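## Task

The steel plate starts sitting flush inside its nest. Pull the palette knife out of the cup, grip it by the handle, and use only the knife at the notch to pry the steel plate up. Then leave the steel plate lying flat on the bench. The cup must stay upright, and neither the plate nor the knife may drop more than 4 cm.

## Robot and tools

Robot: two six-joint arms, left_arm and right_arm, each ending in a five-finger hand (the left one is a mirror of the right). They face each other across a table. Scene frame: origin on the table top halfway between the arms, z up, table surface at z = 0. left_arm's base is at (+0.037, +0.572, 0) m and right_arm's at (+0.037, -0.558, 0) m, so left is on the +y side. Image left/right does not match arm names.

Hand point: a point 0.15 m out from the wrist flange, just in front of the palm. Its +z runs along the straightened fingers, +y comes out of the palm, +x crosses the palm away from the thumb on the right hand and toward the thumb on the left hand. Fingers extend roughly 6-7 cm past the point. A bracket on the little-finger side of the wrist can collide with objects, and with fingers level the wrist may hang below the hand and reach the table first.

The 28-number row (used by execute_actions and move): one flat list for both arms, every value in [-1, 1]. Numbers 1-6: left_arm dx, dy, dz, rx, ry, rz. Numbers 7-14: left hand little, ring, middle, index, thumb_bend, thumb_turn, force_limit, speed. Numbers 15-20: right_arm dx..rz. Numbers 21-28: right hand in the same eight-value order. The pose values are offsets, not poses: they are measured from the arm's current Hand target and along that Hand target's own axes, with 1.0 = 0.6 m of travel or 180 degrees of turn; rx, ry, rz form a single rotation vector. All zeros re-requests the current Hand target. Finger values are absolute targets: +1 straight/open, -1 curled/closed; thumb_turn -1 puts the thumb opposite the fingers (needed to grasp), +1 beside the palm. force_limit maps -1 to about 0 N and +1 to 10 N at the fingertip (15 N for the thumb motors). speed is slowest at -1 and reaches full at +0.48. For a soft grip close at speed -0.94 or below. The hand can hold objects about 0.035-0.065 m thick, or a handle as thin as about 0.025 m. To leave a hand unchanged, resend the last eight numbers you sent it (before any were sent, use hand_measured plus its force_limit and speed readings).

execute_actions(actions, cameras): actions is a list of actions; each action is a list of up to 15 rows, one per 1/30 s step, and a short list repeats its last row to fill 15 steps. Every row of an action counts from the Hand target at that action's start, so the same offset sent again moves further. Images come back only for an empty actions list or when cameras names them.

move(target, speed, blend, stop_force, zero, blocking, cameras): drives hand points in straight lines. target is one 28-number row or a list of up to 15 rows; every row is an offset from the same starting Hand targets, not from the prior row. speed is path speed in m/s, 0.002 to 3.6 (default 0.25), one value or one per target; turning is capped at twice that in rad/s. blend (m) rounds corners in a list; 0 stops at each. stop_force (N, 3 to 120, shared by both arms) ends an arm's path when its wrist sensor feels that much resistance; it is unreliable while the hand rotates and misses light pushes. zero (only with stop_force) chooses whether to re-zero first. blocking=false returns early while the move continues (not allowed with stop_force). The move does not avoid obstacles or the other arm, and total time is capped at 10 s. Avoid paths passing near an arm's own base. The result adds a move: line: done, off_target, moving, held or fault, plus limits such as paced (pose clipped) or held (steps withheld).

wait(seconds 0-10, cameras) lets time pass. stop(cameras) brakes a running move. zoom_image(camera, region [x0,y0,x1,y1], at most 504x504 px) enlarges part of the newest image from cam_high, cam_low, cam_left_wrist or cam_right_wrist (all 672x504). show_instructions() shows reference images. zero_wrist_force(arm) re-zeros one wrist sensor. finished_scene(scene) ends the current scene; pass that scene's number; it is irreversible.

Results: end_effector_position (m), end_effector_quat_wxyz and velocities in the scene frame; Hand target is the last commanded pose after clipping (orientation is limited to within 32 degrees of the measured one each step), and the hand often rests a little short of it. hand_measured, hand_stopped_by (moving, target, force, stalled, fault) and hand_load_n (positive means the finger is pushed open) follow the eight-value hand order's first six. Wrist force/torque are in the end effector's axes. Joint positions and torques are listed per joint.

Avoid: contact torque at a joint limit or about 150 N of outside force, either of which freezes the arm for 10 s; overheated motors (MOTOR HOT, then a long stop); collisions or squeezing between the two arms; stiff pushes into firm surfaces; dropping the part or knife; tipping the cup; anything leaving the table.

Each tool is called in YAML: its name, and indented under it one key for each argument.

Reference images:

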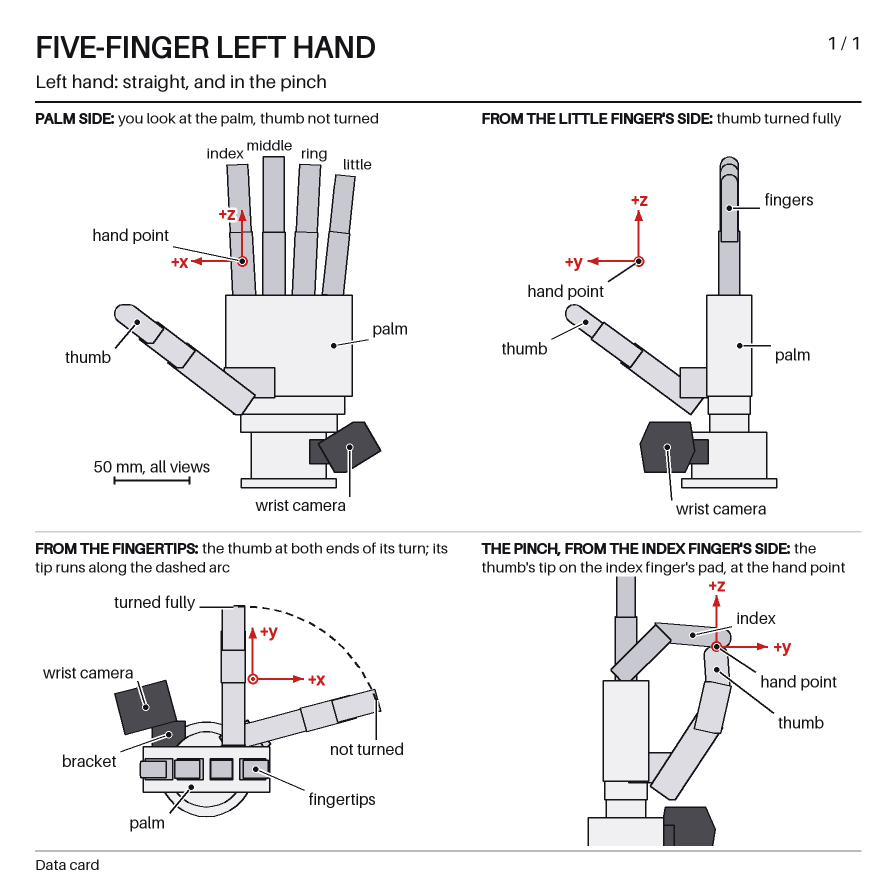

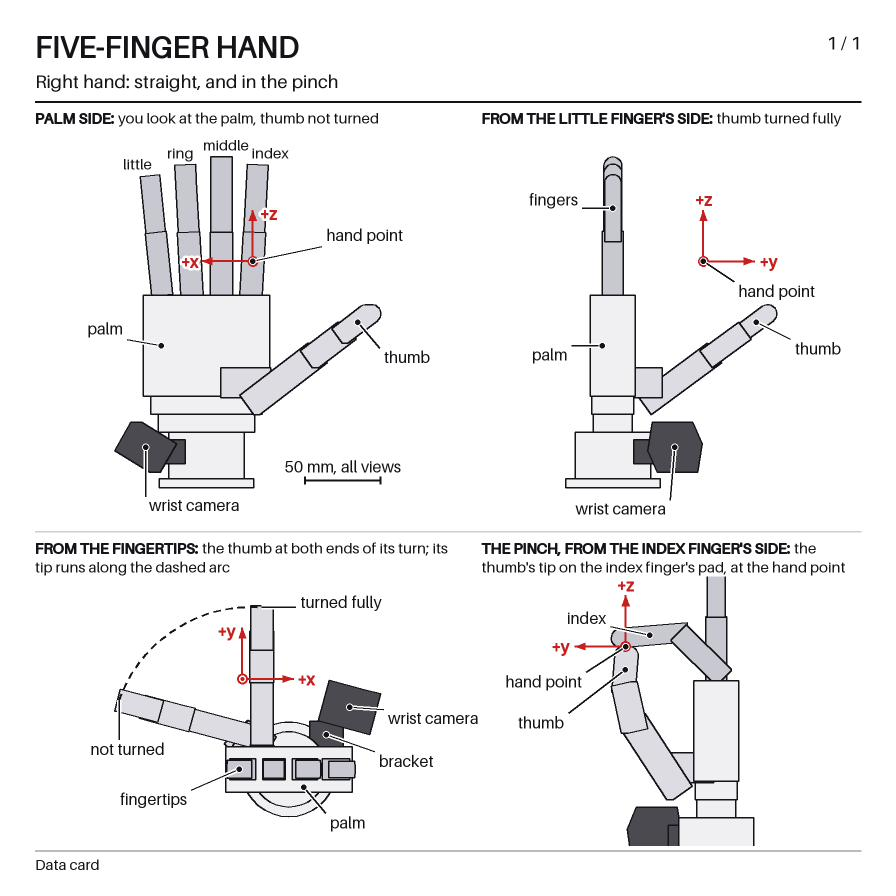

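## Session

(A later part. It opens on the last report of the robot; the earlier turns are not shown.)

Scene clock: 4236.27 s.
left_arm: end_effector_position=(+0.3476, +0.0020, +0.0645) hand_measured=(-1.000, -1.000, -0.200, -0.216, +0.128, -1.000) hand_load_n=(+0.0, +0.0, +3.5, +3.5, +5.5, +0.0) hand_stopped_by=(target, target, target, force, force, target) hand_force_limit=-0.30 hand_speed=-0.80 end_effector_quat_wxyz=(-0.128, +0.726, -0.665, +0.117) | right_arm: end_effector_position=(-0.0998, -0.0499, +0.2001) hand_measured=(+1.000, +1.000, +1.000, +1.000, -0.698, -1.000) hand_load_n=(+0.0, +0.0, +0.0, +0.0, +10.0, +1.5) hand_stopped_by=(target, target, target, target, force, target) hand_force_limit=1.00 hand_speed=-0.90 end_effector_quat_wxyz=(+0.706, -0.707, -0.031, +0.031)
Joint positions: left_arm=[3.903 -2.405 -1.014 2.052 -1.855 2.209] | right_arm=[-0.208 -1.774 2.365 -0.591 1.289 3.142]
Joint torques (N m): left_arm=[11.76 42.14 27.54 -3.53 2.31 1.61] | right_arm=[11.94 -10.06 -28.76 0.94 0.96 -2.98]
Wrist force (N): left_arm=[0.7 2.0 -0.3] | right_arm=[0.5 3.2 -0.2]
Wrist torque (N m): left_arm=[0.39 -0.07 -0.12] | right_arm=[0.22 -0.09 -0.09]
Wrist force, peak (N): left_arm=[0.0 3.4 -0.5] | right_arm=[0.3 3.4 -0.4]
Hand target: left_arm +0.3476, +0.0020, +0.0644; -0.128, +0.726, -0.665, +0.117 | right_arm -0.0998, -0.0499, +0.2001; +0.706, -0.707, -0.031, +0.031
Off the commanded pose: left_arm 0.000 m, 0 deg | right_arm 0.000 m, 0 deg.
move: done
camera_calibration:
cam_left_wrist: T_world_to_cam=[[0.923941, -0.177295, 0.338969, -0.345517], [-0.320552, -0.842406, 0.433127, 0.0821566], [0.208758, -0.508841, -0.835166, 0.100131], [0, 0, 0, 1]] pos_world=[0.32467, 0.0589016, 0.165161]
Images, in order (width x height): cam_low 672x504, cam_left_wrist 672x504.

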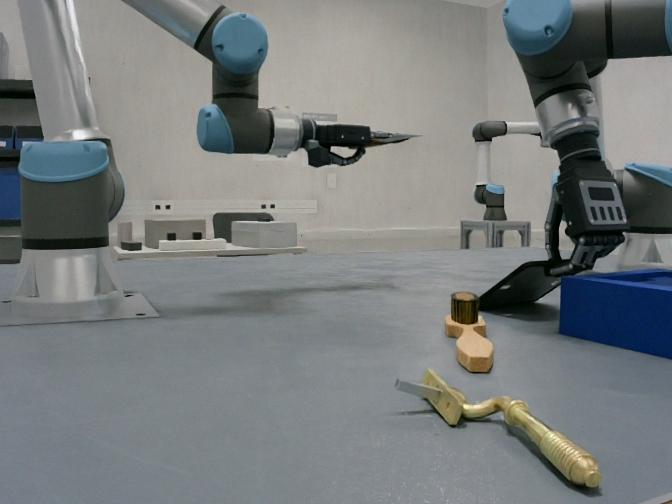

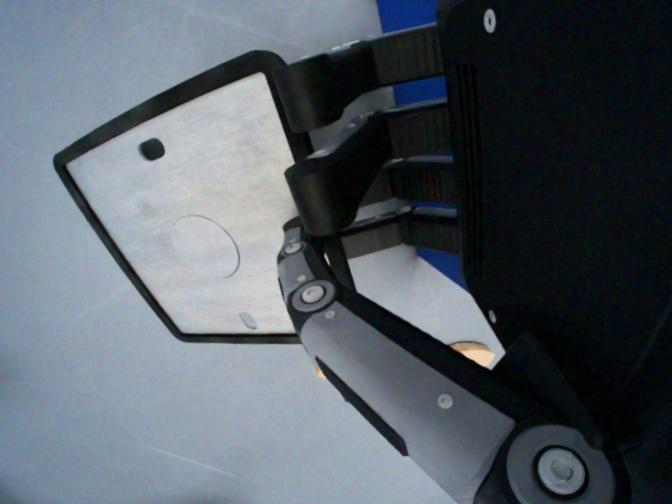

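move:
  target: [0,0.047,-0.0171,0,0,0,-1,-1,-0.2,-0.3,-0.3,-1,-0.3,-0.8,0,0,0,0,0,0,1,1,1,1,-1.0,-1,1.0,-0.9]
  speed: 0.04

move:
  target: [0,0,0,0,0,0,-1,-1,-0.2,-0.3,0.35,-1,-0.3,-0.6,0,0,0,0,0,0,1,1,1,1,-1.0,-1,1.0,-0.9]
  speed: 0.04
  cameras: ["cam_low","cam_left_wrist"]

zoom_image:
  camera: "cam_low"
  region: [432, 190, 652, 340]

Scene clock: 4257.80 s.
left_arm: end_effector_position=(+0.3178, -0.0006, +0.0645) hand_measured=(-1.000, -1.000, -0.200, -0.216, +0.128, -1.000) hand_load_n=(+0.0, +0.0, +3.5, +3.5, +5.5, +0.0) hand_stopped_by=(target, target, target, force, force, target) hand_force_limit=-0.30 hand_speed=-0.80 end_effector_quat_wxyz=(-0.128, +0.726, -0.665, +0.117) | right_arm: end_effector_position=(-0.0998, -0.0499, +0.2001) hand_measured=(+1.000, +1.000, +1.000, +1.000, -0.698, -1.000) hand_load_n=(+0.0, +0.0, +0.0, +0.0, +10.0, +1.0) hand_stopped_by=(target, target, target, target, force, target) hand_force_limit=1.00 hand_speed=-0.90 end_effector_quat_wxyz=(+0.706, -0.707, -0.031, +0.031)
Joint positions: left_arm=[3.86 -2.379 -1.066 2.066 -1.863 2.165] | right_arm=[-0.208 -1.774 2.365 -0.591 1.289 3.142]
Joint torques (N m): left_arm=[-7.53 69.57 9.37 -0.3 -2.69 -1.92] | right_arm=[11.37 -8.77 -27.89 1.04 0.97 -3.03]
Wrist force (N): left_arm=[0.2 1.8 -0.2] | right_arm=[0.4 2.7 -0.2]
Wrist torque (N m): left_arm=[0.41 0.00 -0.05] | right_arm=[0.14 -0.09 -0.11]
Wrist force, peak (N): left_arm=[0.4 2.2 -0.3] | right_arm=[0.5 3.5 -0.1]
Hand target: left_arm +0.3177, -0.0006, +0.0645; -0.128, +0.726, -0.665, +0.117 | right_arm -0.0998, -0.0499, +0.2001; +0.706, -0.707, -0.031, +0.031
Off the commanded pose: left_arm 0.000 m, 0 deg | right_arm 0.000 m, 0 deg.
move: done

Scene clock: 4258.47 s.
left_arm: end_effector_position=(+0.3177, -0.0006, +0.0645) hand_measured=(-1.000, -1.000, -0.200, -0.216, +0.350, -1.000) hand_load_n=(+0.0, +0.0, +0.5, +1.0, +0.0, +0.0) hand_stopped_by=(target, target, target, force, target, target) hand_force_limit=-0.30 hand_speed=-0.60 end_effector_quat_wxyz=(-0.128, +0.726, -0.665, +0.117) | right_arm: end_effector_position=(-0.0998, -0.0499, +0.2001) hand_measured=(+1.000, +1.000, +1.000, +1.000, -0.698, -1.000) hand_load_n=(+0.0, +0.0, +0.0, +0.0, +10.5, +1.5) hand_stopped_by=(target, target, target, target, force, target) hand_force_limit=1.00 hand_speed=-0.90 end_effector_quat_wxyz=(+0.706, -0.707, -0.031, +0.031)
Joint positions: left_arm=[3.86 -2.378 -1.066 2.066 -1.863 2.165] | right_arm=[-0.208 -1.774 2.365 -0.591 1.289 3.142]
Joint torques (N m): left_arm=[-7.92 68.65 10.32 -0.53 -2.7 -2.11] | right_arm=[12.23 -8.74 -28.52 0.89 0.96 -3.06]
Wrist force (N): left_arm=[0.5 1.4 -0.9] | right_arm=[0.1 3.2 -0.3]
Wrist torque (N m): left_arm=[0.40 -0.04 -0.03] | right_arm=[0.23 -0.04 -0.11]
Wrist force, peak (N): left_arm=[0.4 1.9 -0.2] | right_arm=[0.3 3.4 -0.3]
Hand target: left_arm +0.3177, -0.0006, +0.0645; -0.128, +0.726, -0.665, +0.117 | right_arm -0.0998, -0.0499, +0.2001; +0.706, -0.707, -0.031, +0.031
Off the commanded pose: left_arm 0.000 m, 0 deg | right_arm 0.000 m, 0 deg.
move: done
camera_calibration:
cam_left_wrist: T_world_to_cam=[[0.924028, -0.177296, 0.338731, -0.318431], [-0.320436, -0.842418, 0.43319, 0.07037], [0.20855, -0.508821, -0.835229, 0.1051], [0, 0, 0, 1]] pos_world=[0.29487, 0.0563016, 0.165162]
Images, in order (width x height): cam_low 672x504, cam_left_wrist 672x504.

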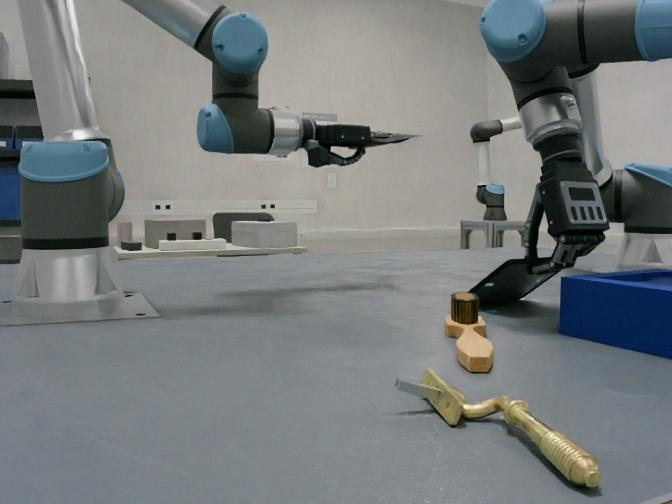

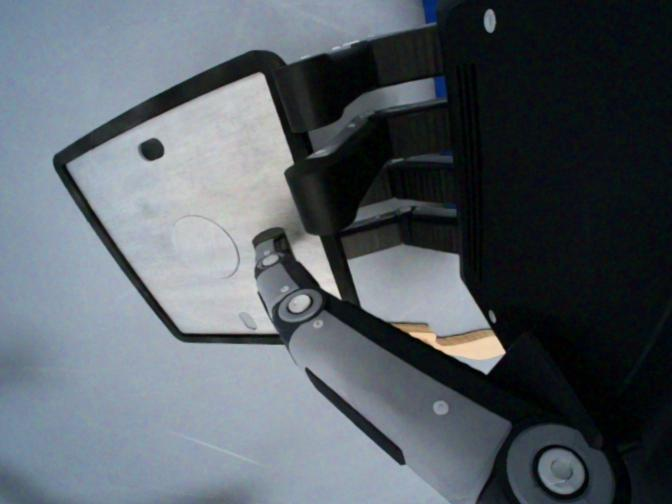

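Scaled by 2.291 from the camera's 672x504 image, which has a finer 960x720 frame.

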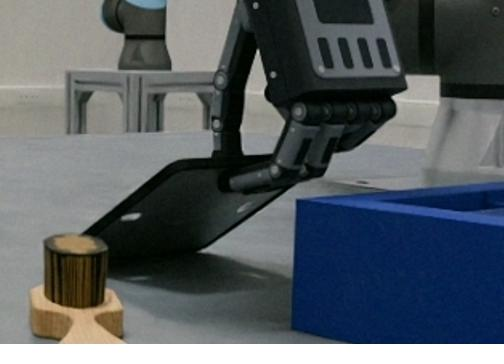

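move:
  target:
    - [0,-0.0018,0.0374,0,0,0,-1,-1,-0.2,-0.3,0.35,-1,-0.3,-0.6,0,0,0,0,0,0,1,1,1,1,-1.0,-1,1.0,-0.9]
    - [0,0.0014,0.0633,0,0,0,-1,-1,-0.2,-0.3,0.35,-1,-0.3,-0.6,0,0,0,0,0,0,1,1,1,1,-1.0,-1,1.0,-0.9]
  speed: 0.025
  stop_force: 6
  blend: [0.01,0]
  cameras: ["cam_low","cam_left_wrist"]

zoom_image:
  camera: "cam_low"
  region: [432, 190, 652, 340]

Scene clock: 4267.93 s.
left_arm: end_effector_position=(+0.3299, +0.0004, +0.0285) hand_measured=(-1.000, -1.000, -0.200, -0.216, +0.350, -1.000) hand_load_n=(+0.0, +0.0, +0.0, +1.5, +0.0, +0.0) hand_stopped_by=(target, target, target, force, target, target) hand_force_limit=-0.30 hand_speed=-0.60 end_effector_quat_wxyz=(-0.128, +0.726, -0.665, +0.117) | right_arm: end_effector_position=(-0.0998, -0.0499, +0.2001) hand_measured=(+1.000, +1.000, +1.000, +1.000, -0.698, -1.000) hand_load_n=(+0.0, +0.0, +0.0, +0.0, +10.0, +1.5) hand_stopped_by=(target, target, target, target, force, target) hand_force_limit=1.00 hand_speed=-0.90 end_effector_quat_wxyz=(+0.706, -0.707, -0.031, +0.031)
Joint positions: left_arm=[3.878 -2.42 -1.085 2.131 -1.86 2.183] | right_arm=[-0.208 -1.774 2.365 -0.591 1.289 3.142]
Joint torques (N m): left_arm=[11.51 41.88 10.23 -0.53 2.31 1.92] | right_arm=[11.66 -7.5 -28.08 0.68 0.76 -3.15]
Wrist force (N): left_arm=[0.1 1.1 -0.8] | right_arm=[0.2 3.2 -0.3]
Wrist torque (N m): left_arm=[0.31 -0.01 -0.14] | right_arm=[0.22 -0.06 -0.11]
Wrist force, peak (N): left_arm=[0.0 2.0 -0.6] | right_arm=[0.3 3.5 -0.3]
Hand target: left_arm +0.3299, +0.0004, +0.0285; -0.128, +0.726, -0.665, +0.117 | right_arm -0.0998, -0.0499, +0.2001; +0.706, -0.707, -0.031, +0.031
Off the commanded pose: left_arm 0.000 m, 0 deg | right_arm 0.000 m, 0 deg.
move: done; blend cut to 0.0078 m at target 1
camera_calibration:
cam_left_wrist: T_world_to_cam=[[0.924028, -0.177296, 0.338731, -0.317223], [-0.320436, -0.842418, 0.43319, 0.0907688], [0.20855, -0.508821, -0.835229, 0.0730681], [0, 0, 0, 1]] pos_world=[0.30697, 0.0574016, 0.129162]
Images, in order (width x height): cam_low 672x504, cam_left_wrist 672x504.

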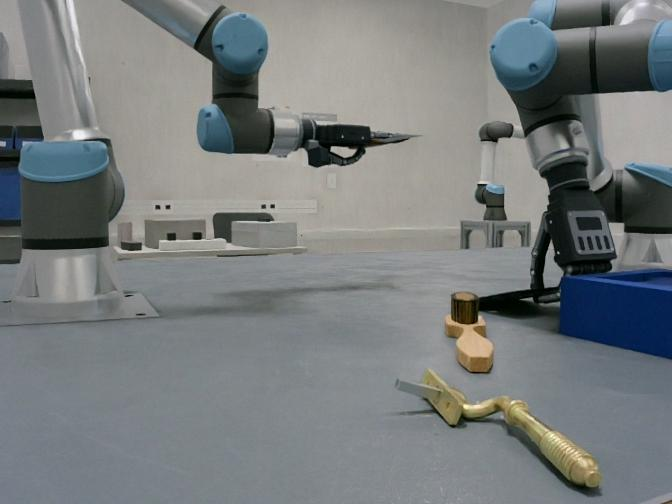

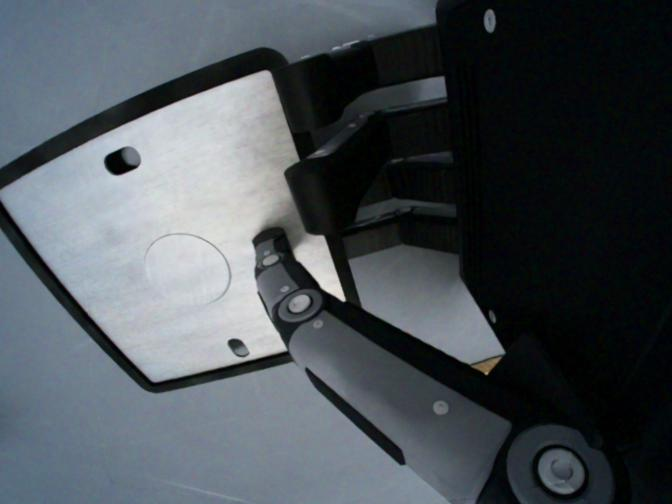

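Scaled by 2.291 from the camera's 672x504 image, which has a finer 960x720 frame.

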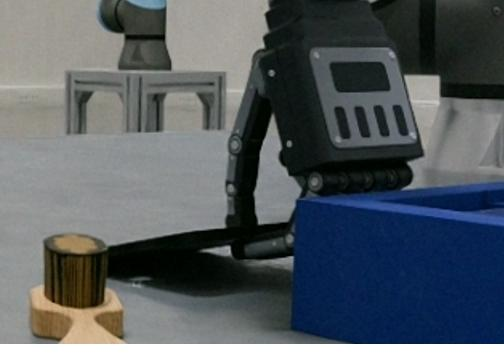

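move:
  target: [0,0.0057,0.021,0,0,0,-1,-1,-0.2,-0.3,0.35,-1,-0.3,-0.6,0,0,0,0,0,0,1,1,1,1,-1.0,-1,1.0,-0.9]
  speed: 0.01
  stop_force: 4
  cameras: ["cam_low","cam_left_wrist"]

zoom_image:
  camera: "cam_low"
  region: [432, 190, 652, 340]

Scene clock: 4280.90 s.
left_arm: end_effector_position=(+0.3309, +0.0005, +0.0159) hand_measured=(-1.000, -1.000, -0.200, -0.216, +0.350, -1.000) hand_load_n=(+0.0, +0.5, +1.5, +14.0, -2.0, -0.5) hand_stopped_by=(target, target, target, force, target, target) hand_force_limit=-0.30 hand_speed=-0.60 end_effector_quat_wxyz=(-0.128, +0.726, -0.665, +0.117) | right_arm: end_effector_position=(-0.0998, -0.0499, +0.2001) hand_measured=(+1.000, +1.000, +1.000, +1.000, -0.698, -1.000) hand_load_n=(+0.0, +0.0, +0.0, +0.0, +10.0, +1.0) hand_stopped_by=(target, target, target, target, force, target) hand_force_limit=1.00 hand_speed=-0.90 end_effector_quat_wxyz=(+0.706, -0.707, -0.031, +0.031)
Joint positions: left_arm=[3.879 -2.433 -1.095 2.155 -1.859 2.185] | right_arm=[-0.208 -1.774 2.365 -0.591 1.289 3.142]
Joint torques (N m): left_arm=[3.67 65.61 22.56 -2.75 0.62 0.43] | right_arm=[11.96 -6.23 -27.83 0.84 0.75 -3.05]
Wrist force (N): left_arm=[1.4 -1.8 -4.9] | right_arm=[0.3 3.2 -0.3]
Wrist torque (N m): left_arm=[-0.13 -0.25 -0.04] | right_arm=[0.23 -0.06 -0.11]
Wrist force, peak (N): left_arm=[1.7 -3.6 -5.6] | right_arm=[0.5 3.5 -0.4]
Hand target: left_arm +0.3309, +0.0005, +0.0159; -0.128, +0.726, -0.665, +0.117 | right_arm -0.0998, -0.0499, +0.2001; +0.706, -0.707, -0.031, +0.031
Off the commanded pose: left_arm 0.000 m, 0 deg | right_arm 0.000 m, 0 deg.
move: contact (left_arm)
camera_calibration:
cam_left_wrist: T_world_to_cam=[[0.924028, -0.177296, 0.338731, -0.313895], [-0.320436, -0.842418, 0.43319, 0.0965883], [0.20855, -0.508821, -0.835229, 0.06247], [0, 0, 0, 1]] pos_world=[0.30797, 0.0575016, 0.116662]
Images, in order (width x height): cam_low 672x504, cam_left_wrist 672x504.

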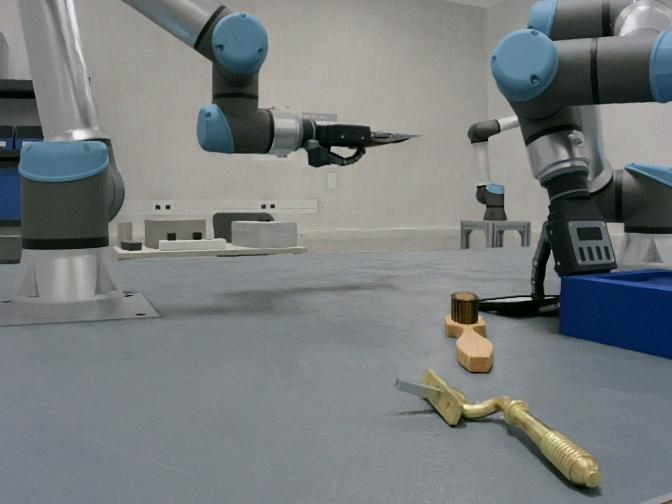

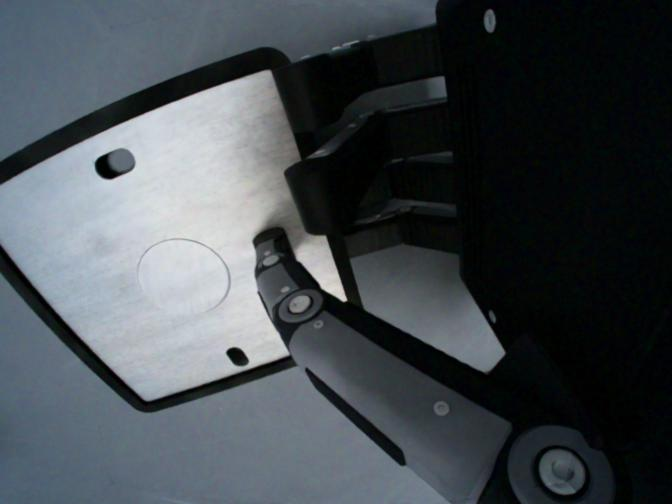

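Scaled by 2.291 from the camera's 672x504 image, which has a finer 960x720 frame.

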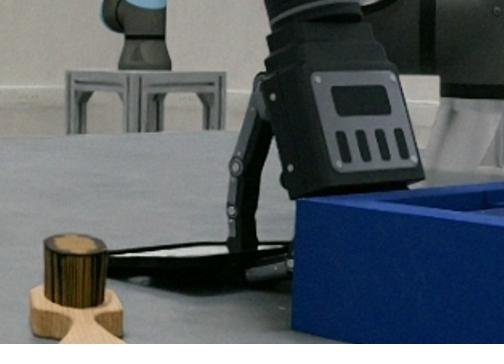

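move:
  target:
    - [0,-0.0023,-0.0063,0,0,0,-1,-1,-0.2,-0.3,0.35,-1,-0.3,-0.6,0,0,0,0,0,0,1,1,1,1,-1.0,-1,1.0,-0.9]
    - [0,-0.0023,-0.0063,0,0,0,-1,-1,-0.2,-0.3,1,-1,-0.3,0,0,0,0,0,0,0,1,1,1,1,-1.0,-1,1.0,-0.9]
  speed: 0.01
  cameras: ["cam_low","cam_left_wrist"]

zoom_image:
  camera: "cam_low"
  region: [432, 190, 652, 340]

Scene clock: 4298.17 s.
left_arm: end_effector_position=(+0.3309, +0.0005, +0.0199) hand_measured=(-1.000, -1.000, -0.200, -0.216, +1.000, -1.000) hand_load_n=(+0.0, +0.0, +0.0, +1.0, -0.5, -0.5) hand_stopped_by=(target, target, target, force, target, target) hand_force_limit=-0.30 hand_speed=0.00 end_effector_quat_wxyz=(-0.128, +0.726, -0.665, +0.117) | right_arm: end_effector_position=(-0.0998, -0.0499, +0.2001) hand_measured=(+1.000, +1.000, +1.000, +1.000, -0.698, -1.000) hand_load_n=(+0.0, +0.0, +0.0, +0.0, +10.0, +1.0) hand_stopped_by=(target, target, target, target, force, target) hand_force_limit=1.00 hand_speed=-0.90 end_effector_quat_wxyz=(+0.706, -0.707, -0.031, +0.031)
Joint positions: left_arm=[3.879 -2.429 -1.091 2.147 -1.859 2.185] | right_arm=[-0.208 -1.774 2.365 -0.591 1.289 3.142]
Joint torques (N m): left_arm=[-5.11 71.14 25.95 -3.35 -1.67 0.96] | right_arm=[11.98 -4.67 -27.89 0.73 0.74 -3.13]
Wrist force (N): left_arm=[0.3 1.6 -0.7] | right_arm=[0.3 2.9 -0.4]
Wrist torque (N m): left_arm=[0.30 -0.03 -0.12] | right_arm=[0.19 -0.06 -0.11]
Wrist force, peak (N): left_arm=[1.1 -2.2 -5.3] | right_arm=[0.4 3.5 -0.2]
Hand target: left_arm +0.3309, +0.0005, +0.0199; -0.128, +0.726, -0.665, +0.117 | right_arm -0.0998, -0.0499, +0.2001; +0.706, -0.707, -0.031, +0.031
Off the commanded pose: left_arm 0.000 m, 0 deg | right_arm 0.000 m, 0 deg.
move: done
camera_calibration:
cam_left_wrist: T_world_to_cam=[[0.924028, -0.177296, 0.338731, -0.31525], [-0.320436, -0.842418, 0.43319, 0.0948555], [0.20855, -0.508821, -0.835229, 0.065811], [0, 0, 0, 1]] pos_world=[0.30797, 0.0575016, 0.120662]
Images, in order (width x height): cam_low 672x504, cam_left_wrist 672x504.

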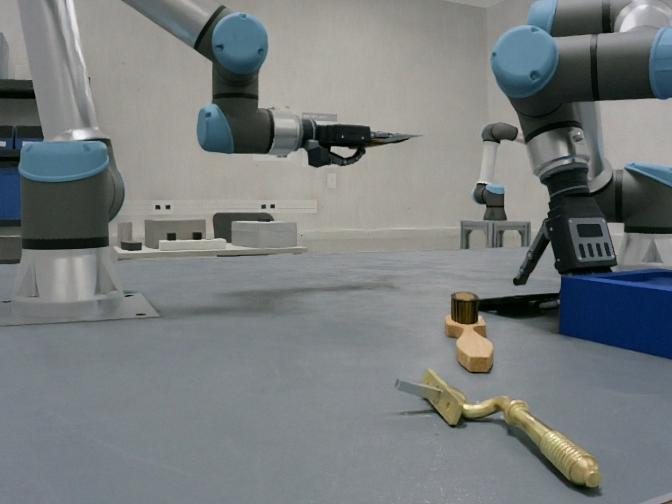

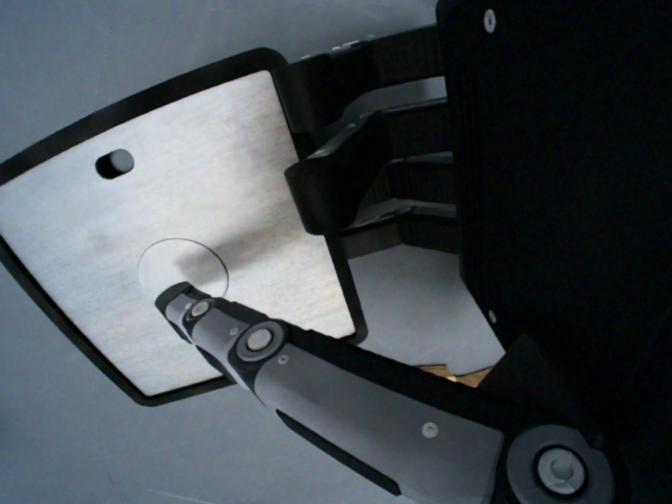

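Scaled by 2.291 from the camera's 672x504 image, which has a finer 960x720 frame.

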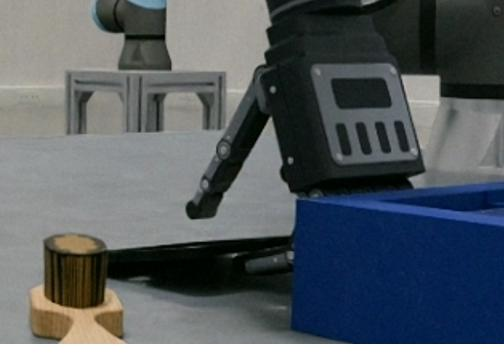

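move:
  target: [0,0.0057,0.0157,0,0,0,-1,-1,-0.2,-0.3,1,-1,-0.3,0,0,0,0,0,0,0,1,1,1,1,-1.0,-1,1.0,-0.9]
  speed: 0.008
  stop_force: 3
  cameras: ["cam_low","cam_left_wrist"]

zoom_image:
  camera: "cam_low"
  region: [472, 240, 632, 340]

Scene clock: 4308.40 s.
left_arm: end_effector_position=(+0.3309, +0.0005, +0.0156) hand_measured=(-1.000, -1.000, -0.200, -0.216, +1.000, -1.000) hand_load_n=(+0.0, +0.0, -2.5, +1.0, +0.0, +0.0) hand_stopped_by=(target, target, target, force, target, target) hand_force_limit=-0.30 hand_speed=0.00 end_effector_quat_wxyz=(-0.128, +0.726, -0.665, +0.117) | right_arm: end_effector_position=(-0.0998, -0.0499, +0.2001) hand_measured=(+1.000, +1.000, +1.000, +1.000, -0.698, -1.000) hand_load_n=(+0.0, +0.0, +0.0, +0.0, +10.5, +1.5) hand_stopped_by=(target, target, target, target, force, target) hand_force_limit=1.00 hand_speed=-0.90 end_effector_quat_wxyz=(+0.706, -0.707, -0.031, +0.031)
Joint positions: left_arm=[3.879 -2.433 -1.095 2.155 -1.859 2.185] | right_arm=[-0.208 -1.774 2.365 -0.591 1.289 3.142]
Joint torques (N m): left_arm=[2.95 68.09 24.14 -2.84 -1.37 1.51] | right_arm=[12.2 -5.46 -27.5 0.89 0.61 -3.11]
Wrist force (N): left_arm=[0.4 0.8 -3.1] | right_arm=[0.2 3.0 -0.3]
Wrist torque (N m): left_arm=[0.31 -0.04 -0.14] | right_arm=[0.20 -0.05 -0.12]
Wrist force, peak (N): left_arm=[1.0 -4.0 -4.7] | right_arm=[0.4 3.5 -0.4]
Hand target: left_arm +0.3309, +0.0005, +0.0156; -0.128, +0.726, -0.665, +0.117 (not the last commanded pose) | right_arm -0.0998, -0.0499, +0.2001; +0.706, -0.707, -0.031, +0.031
Off the commanded pose: left_arm 0.006 m, 0 deg | right_arm 0.000 m, 0 deg.
move: contact (left_arm)
camera_calibration:
cam_left_wrist: T_world_to_cam=[[0.924022, -0.177311, 0.338739, -0.313758], [-0.320453, -0.842414, 0.433184, 0.0967673], [0.20855, -0.508821, -0.835229, 0.062136], [0, 0, 0, 1]] pos_world=[0.30797, 0.0575016, 0.116262]
Images, in order (width x height): cam_low 672x504, cam_left_wrist 672x504.

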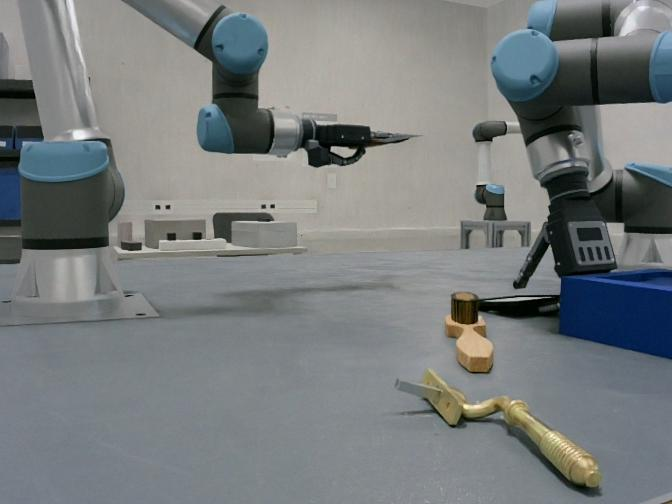

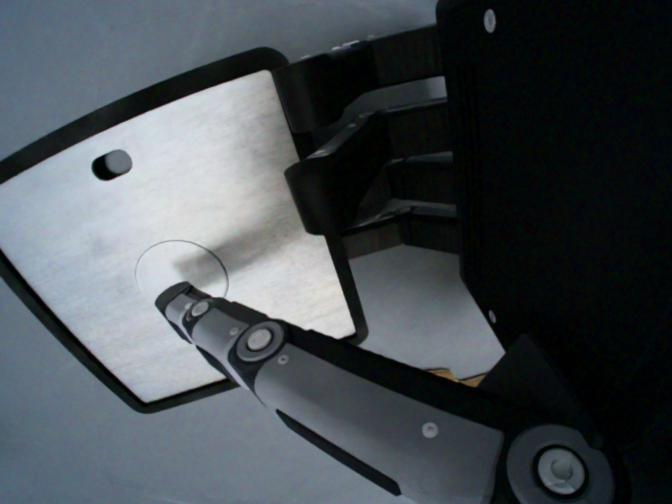

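Scaled by 3.150 from the camera's 672x504 image, which has a finer 960x720 frame.

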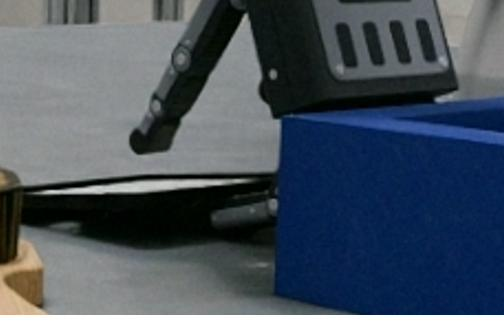

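move:
  target: [0,-0.0094,0.0029,0,0,0,-1,-1,-0.2,-0.3,1,-1,-0.3,0,0,0,0,0,0,0,1,1,1,1,-1.0,-1,1.0,-0.9]
  speed: 0.03
  cameras: ["cam_low","cam_left_wrist"]

zoom_image:
  camera: "cam_low"
  region: [472, 240, 632, 340]

Scene clock: 4346.23 s.
left_arm: end_effector_position=(+0.3367, +0.0010, +0.0159) hand_measured=(-1.000, -1.000, -0.200, -0.216, +1.000, -1.000) hand_load_n=(+0.0, +0.0, +0.5, +1.0, +0.0, +0.0) hand_stopped_by=(target, target, target, force, target, target) hand_force_limit=-0.30 hand_speed=0.00 end_effector_quat_wxyz=(-0.128, +0.726, -0.665, +0.117) | right_arm: end_effector_position=(-0.0998, -0.0499, +0.2001) hand_measured=(+1.000, +1.000, +1.000, +1.000, -0.698, -1.000) hand_load_n=(+0.0, +0.0, +0.0, +0.0, +10.0, +1.5) hand_stopped_by=(target, target, target, target, force, target) hand_force_limit=1.00 hand_speed=-0.90 end_effector_quat_wxyz=(+0.706, -0.707, -0.031, +0.031)
Joint positions: left_arm=[3.887 -2.438 -1.085 2.152 -1.858 2.193] | right_arm=[-0.208 -1.774 2.365 -0.591 1.289 3.142]
Joint torques (N m): left_arm=[11.34 43.17 25.05 -3.39 2.04 1.79] | right_arm=[12.33 -6.1 -28.07 0.73 0.74 -3.05]
Wrist force (N): left_arm=[0.0 1.8 -0.9] | right_arm=[0.2 3.0 -0.3]
Wrist torque (N m): left_arm=[0.32 0.01 -0.15] | right_arm=[0.21 -0.05 -0.12]
Wrist force, peak (N): left_arm=[0.3 1.2 -3.1] | right_arm=[0.5 3.4 0.0]
Hand target: left_arm +0.3368, +0.0011, +0.0159; -0.128, +0.726, -0.665, +0.117 | right_arm -0.0998, -0.0499, +0.2001; +0.706, -0.707, -0.031, +0.031
Off the commanded pose: left_arm 0.000 m, 0 deg | right_arm 0.000 m, 0 deg.
move: done
camera_calibration:
cam_left_wrist: T_world_to_cam=[[0.924018, -0.177303, 0.338753, -0.319131], [-0.320471, -0.842371, 0.433254, 0.0989124], [0.208539, -0.508896, -0.835187, 0.0614344], [0, 0, 0, 1]] pos_world=[0.31377, 0.0580017, 0.116562]
Images, in order (width x height): cam_low 672x504, cam_left_wrist 672x504.

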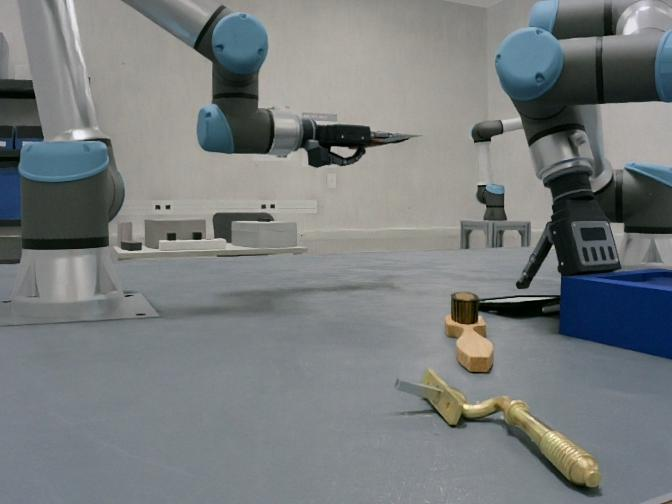

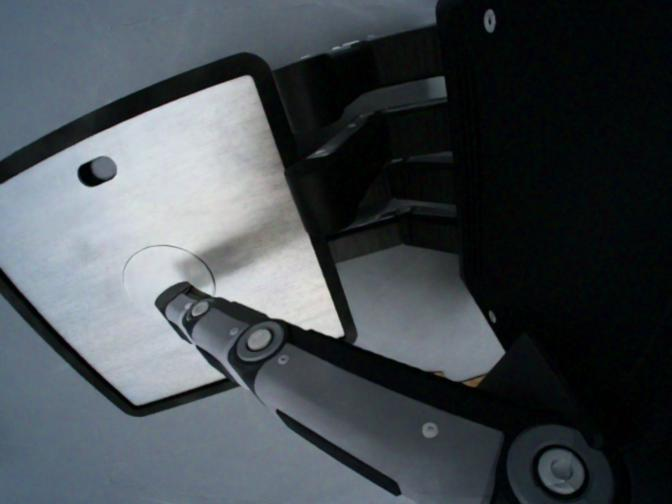

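Scaled by 3.150 from the camera's 672x504 image, which has a finer 960x720 frame.

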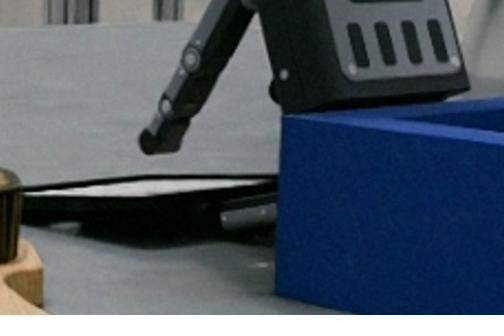

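move:
  target: [0,-0.0188,0.0068,0,0,0,-1,-1,-0.2,-0.3,1,-1,-0.3,0,0,0,0,0,0,0,1,1,1,1,-1.0,-1,1.0,-0.9]
  speed: 0.02
  cameras: ["cam_low","cam_left_wrist"]

zoom_image:
  camera: "cam_low"
  region: [472, 240, 632, 340]

Scene clock: 4354.70 s.
left_arm: end_effector_position=(+0.3486, +0.0021, +0.0159) hand_measured=(-1.000, -1.000, -0.200, -0.216, +1.000, -1.000) hand_load_n=(+0.0, +0.0, +1.0, +0.5, +0.0, +0.0) hand_stopped_by=(target, target, target, force, target, target) hand_force_limit=-0.30 hand_speed=0.00 end_effector_quat_wxyz=(-0.128, +0.726, -0.665, +0.117) | right_arm: end_effector_position=(-0.0998, -0.0499, +0.2001) hand_measured=(+1.000, +1.000, +1.000, +1.000, -0.698, -1.000) hand_load_n=(+0.0, +0.0, +0.0, +0.0, +10.5, +1.5) hand_stopped_by=(target, target, target, target, force, target) hand_force_limit=1.00 hand_speed=-0.90 end_effector_quat_wxyz=(+0.706, -0.707, -0.031, +0.031)
Joint positions: left_arm=[3.904 -2.449 -1.064 2.146 -1.854 2.21] | right_arm=[-0.208 -1.774 2.365 -0.591 1.289 3.142]
Joint torques (N m): left_arm=[9.45 42.66 25.66 -3.41 2.23 1.74] | right_arm=[11.78 -5.68 -27.64 0.65 0.56 -3]
Wrist force (N): left_arm=[-0.1 1.0 -0.8] | right_arm=[0.0 2.9 -0.3]
Wrist torque (N m): left_arm=[0.28 0.05 -0.15] | right_arm=[0.19 -0.03 -0.13]
Wrist force, peak (N): left_arm=[0.0 2.3 -1.0] | right_arm=[0.2 3.5 -0.3]
Hand target: left_arm +0.3487, +0.0021, +0.0159; -0.128, +0.726, -0.665, +0.117 | right_arm -0.0998, -0.0499, +0.2001; +0.706, -0.707, -0.031, +0.031
Off the commanded pose: left_arm 0.000 m, 0 deg | right_arm 0.000 m, 0 deg.
move: done
camera_calibration:
cam_left_wrist: T_world_to_cam=[[0.924018, -0.177303, 0.338753, -0.330042], [-0.320471, -0.842371, 0.433254, 0.1036], [0.208539, -0.508896, -0.835187, 0.0594408], [0, 0, 0, 1]] pos_world=[0.32577, 0.0590017, 0.116562]
Images, in order (width x height): cam_low 672x504, cam_left_wrist 672x504.

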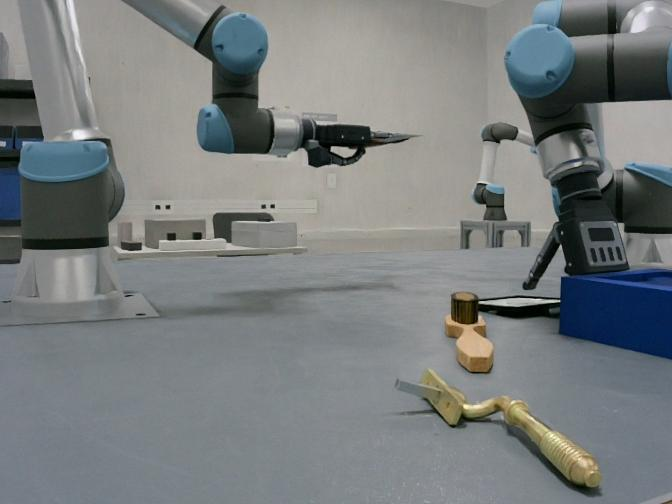

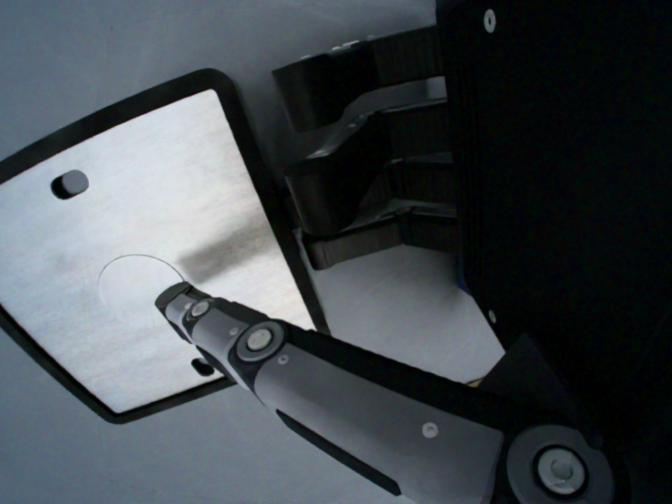

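Scaled by 3.150 from the camera's 672x504 image, which has a finer 960x720 frame.

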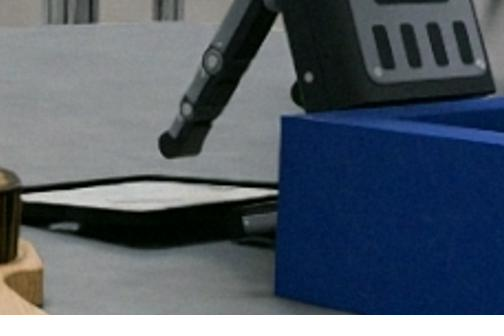

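move:
  target: [0,-0.0063,0.0023,0,0,0,-1,-1,-0.2,-0.3,1,-1,-0.3,0,0,0,0,0,0,0,1,1,1,1,-1.0,-1,1.0,-0.9]
  speed: 0.02
  cameras: ["cam_low","cam_left_wrist"]

zoom_image:
  camera: "cam_low"
  region: [472, 260, 592, 335]

zoom_image:
  camera: "cam_left_wrist"
  region: [180, 60, 420, 360]

Scene clock: 4366.37 s.
left_arm: end_effector_position=(+0.3526, +0.0024, +0.0159) hand_measured=(-1.000, -1.000, -0.200, -0.216, +1.000, -1.000) hand_load_n=(+0.0, +0.0, +0.5, +0.0, +0.0, +0.0) hand_stopped_by=(target, target, target, force, target, target) hand_force_limit=-0.30 hand_speed=0.00 end_effector_quat_wxyz=(-0.128, +0.726, -0.665, +0.117) | right_arm: end_effector_position=(-0.0998, -0.0499, +0.2001) hand_measured=(+1.000, +1.000, +1.000, +1.000, -0.698, -1.000) hand_load_n=(+0.0, +0.0, +0.0, +0.0, +10.0, +1.0) hand_stopped_by=(target, target, target, target, force, target) hand_force_limit=1.00 hand_speed=-0.90 end_effector_quat_wxyz=(+0.706, -0.707, -0.031, +0.031)
Joint positions: left_arm=[3.91 -2.452 -1.056 2.144 -1.853 2.216] | right_arm=[-0.208 -1.774 2.365 -0.591 1.289 3.142]
Joint torques (N m): left_arm=[10.92 42.03 24.78 -2.96 2.39 1.87] | right_arm=[11.42 -5.82 -27.4 0.68 0.49 -3.06]
Wrist force (N): left_arm=[0.0 1.1 -1.6] | right_arm=[0.5 3.1 -0.2]
Wrist torque (N m): left_arm=[0.29 0.03 -0.15] | right_arm=[0.20 -0.10 -0.10]
Wrist force, peak (N): left_arm=[0.0 1.3 -2.1] | right_arm=[0.4 3.5 -0.3]
Hand target: left_arm +0.3527, +0.0025, +0.0159; -0.128, +0.726, -0.665, +0.117 | right_arm -0.0998, -0.0499, +0.2001; +0.706, -0.707, -0.031, +0.031
Off the commanded pose: left_arm 0.000 m, 0 deg | right_arm 0.000 m, 0 deg.
move: done
camera_calibration:
cam_left_wrist: T_world_to_cam=[[0.924018, -0.177303, 0.338753, -0.333575], [-0.320471, -0.842371, 0.433254, 0.105187], [0.208539, -0.508896, -0.835187, 0.0588311], [0, 0, 0, 1]] pos_world=[0.32967, 0.0594017, 0.116562]
Images, in order (width x height): cam_low 672x504, cam_left_wrist 672x504.

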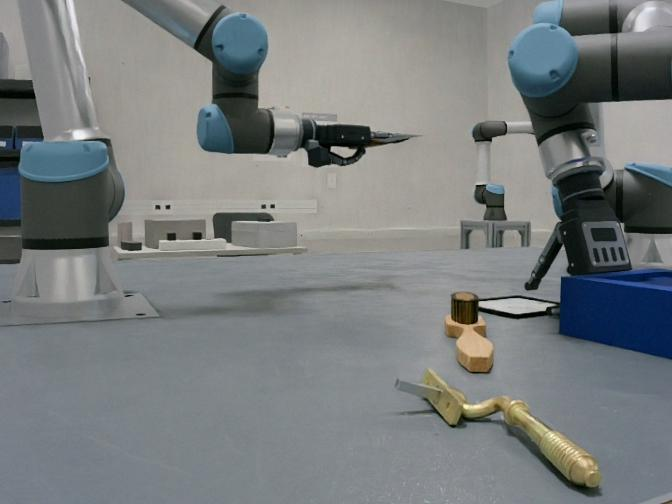

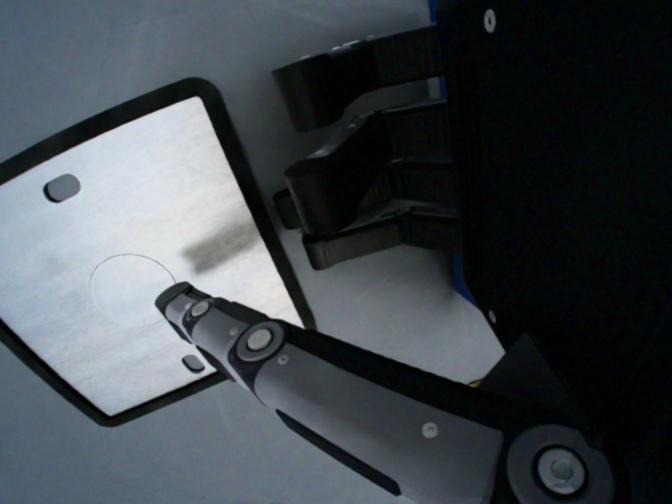

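Scaled by 4.200 from the camera's 672x504 image, which has a finer 960x720 frame.

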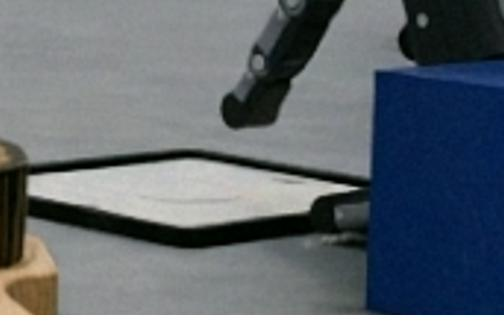

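Scaled by 1.680 from the camera's 672x504 image, which has a finer 960x720 frame.

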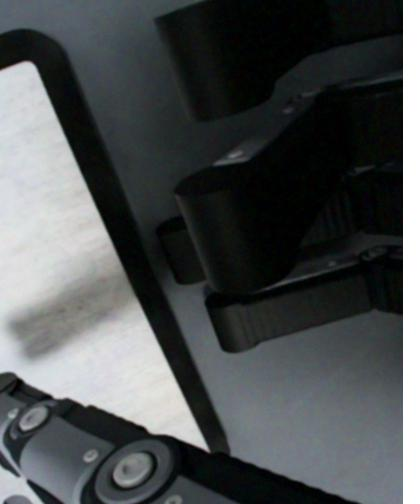

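move:
  target:
    - [0,-0.0342,-0.094,0,0,0,-1,-1,-0.2,-0.3,1,-1,-0.3,0,0,0,0,0,0,0,1,1,1,1,-1.0,-1,1.0,-0.9]
    - [0,-0.0855,-0.235,0,0,0,-1,-1,-0.2,-0.3,1,-1,-0.3,0,0,0,0,0,0,0,1,1,1,1,-1.0,-1,1.0,-0.9]
  speed: [0.04,0.2]
  blend: [0.01,0]
  cameras: ["all"]

zoom_image:
  camera: "cam_high"
  region: [200, 100, 420, 300]

zoom_image:
  camera: "cam_low"
  region: [432, 240, 672, 360]

Scene clock: 4490.53 s.
left_arm: end_effector_position=(+0.3529, +0.0025, +0.1659) hand_measured=(-1.000, -1.000, -0.200, -0.216, +1.000, -1.000) hand_load_n=(+0.0, +0.5, +0.0, +0.0, +0.0, +0.0) hand_stopped_by=(target, target, target, force, target, target) hand_force_limit=-0.30 hand_speed=0.00 end_effector_quat_wxyz=(-0.128, +0.726, -0.665, +0.117) | right_arm: end_effector_position=(-0.0998, -0.0499, +0.2001) hand_measured=(+1.000, +1.000, +1.000, +1.000, -0.698, -1.000) hand_load_n=(+0.0, +0.0, +0.0, +0.0, +10.5, +1.0) hand_stopped_by=(target, target, target, target, force, target) hand_force_limit=1.00 hand_speed=-0.90 end_effector_quat_wxyz=(+0.706, -0.707, -0.031, +0.031)
Joint positions: left_arm=[3.91 -2.363 -0.827 1.826 -1.853 2.216] | right_arm=[-0.208 -1.774 2.365 -0.591 1.289 3.142]
Joint torques (N m): left_arm=[-5.96 40.42 25.3 -3.1 -2.71 -1.99] | right_arm=[11.42 -5.58 -27.73 0.66 0.32 -3.02]
Wrist force (N): left_arm=[0.6 1.1 -1.4] | right_arm=[0.5 3.3 -0.5]
Wrist torque (N m): left_arm=[0.28 -0.06 -0.10] | right_arm=[0.24 -0.08 -0.09]
Wrist force, peak (N): left_arm=[0.3 0.6 -2.5] | right_arm=[0.5 3.4 -0.5]
Hand target: left_arm +0.3529, +0.0024, +0.1659; -0.128, +0.726, -0.665, +0.117 | right_arm -0.0998, -0.0499, +0.2001; +0.706, -0.707, -0.031, +0.031
Off the commanded pose: left_arm 0.000 m, 0 deg | right_arm 0.000 m, 0 deg.
move: done
camera_calibration:
cam_left_wrist: T_world_to_cam=[[0.923991, -0.17724, 0.33886, -0.38478], [-0.320475, -0.842365, 0.433262, 0.0403262], [0.208653, -0.508927, -0.835139, 0.183977], [0, 0, 0, 1]] pos_world=[0.33007, 0.0594018, 0.266562]
cam_right_wrist: T_world_to_cam=[[0.254637, -0.00798212, -0.967004, 0.214847], [-0.817653, -0.535696, -0.210887, -0.0553727], [-0.516337, 0.844373, -0.142934, 0.133035], [0, 0, 0, 1]] pos_world=[-0.0312925, -0.14028, 0.215096]

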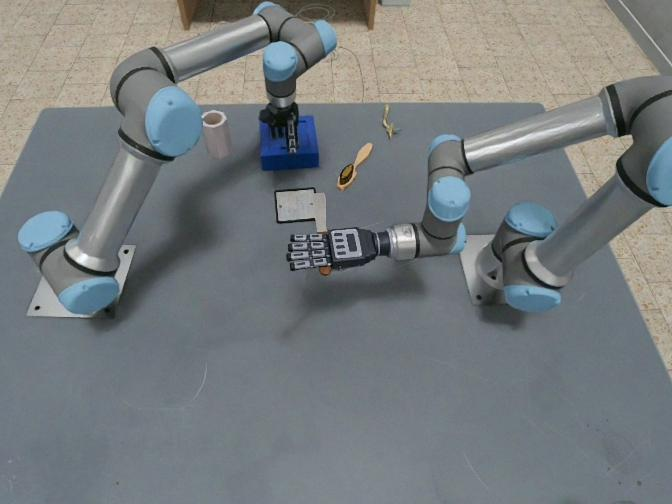

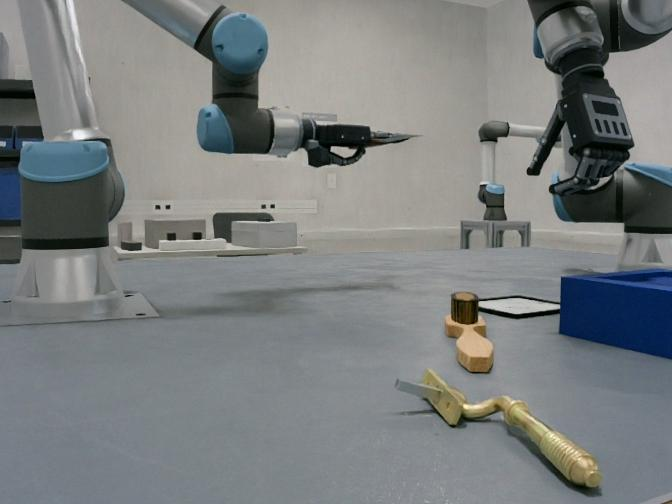

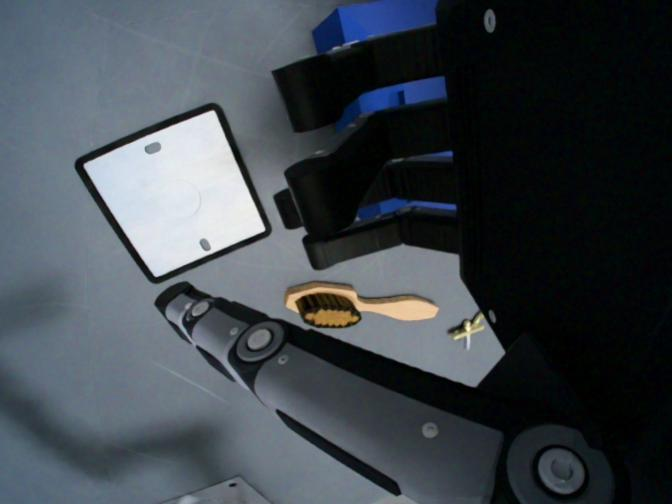

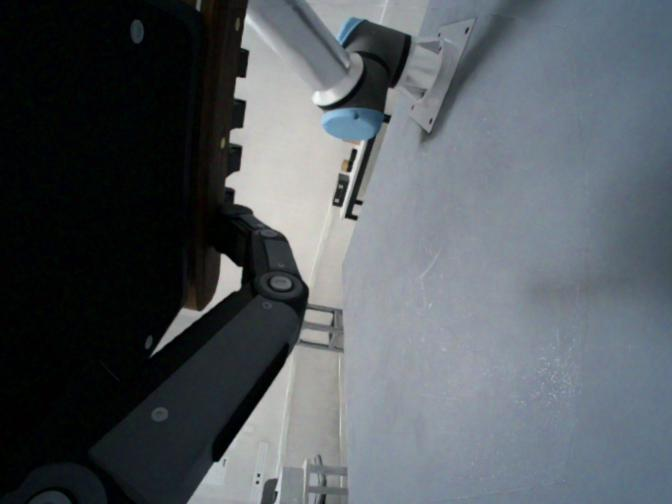

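Scaled by 2.291 from the camera's 672x504 image, which has a finer 960x720 frame.

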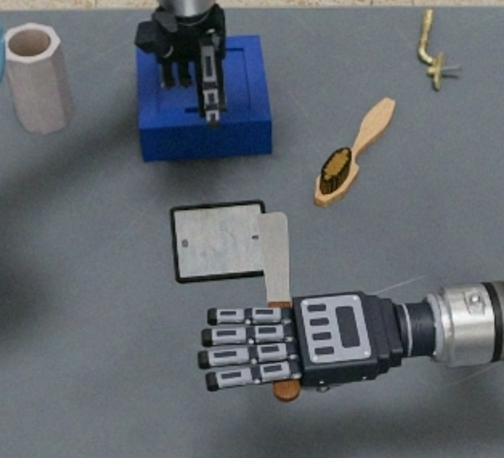

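Scaled by 2.100 from the camera's 672x504 image, which has a finer 960x720 frame.

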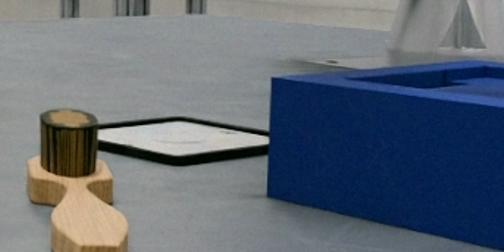

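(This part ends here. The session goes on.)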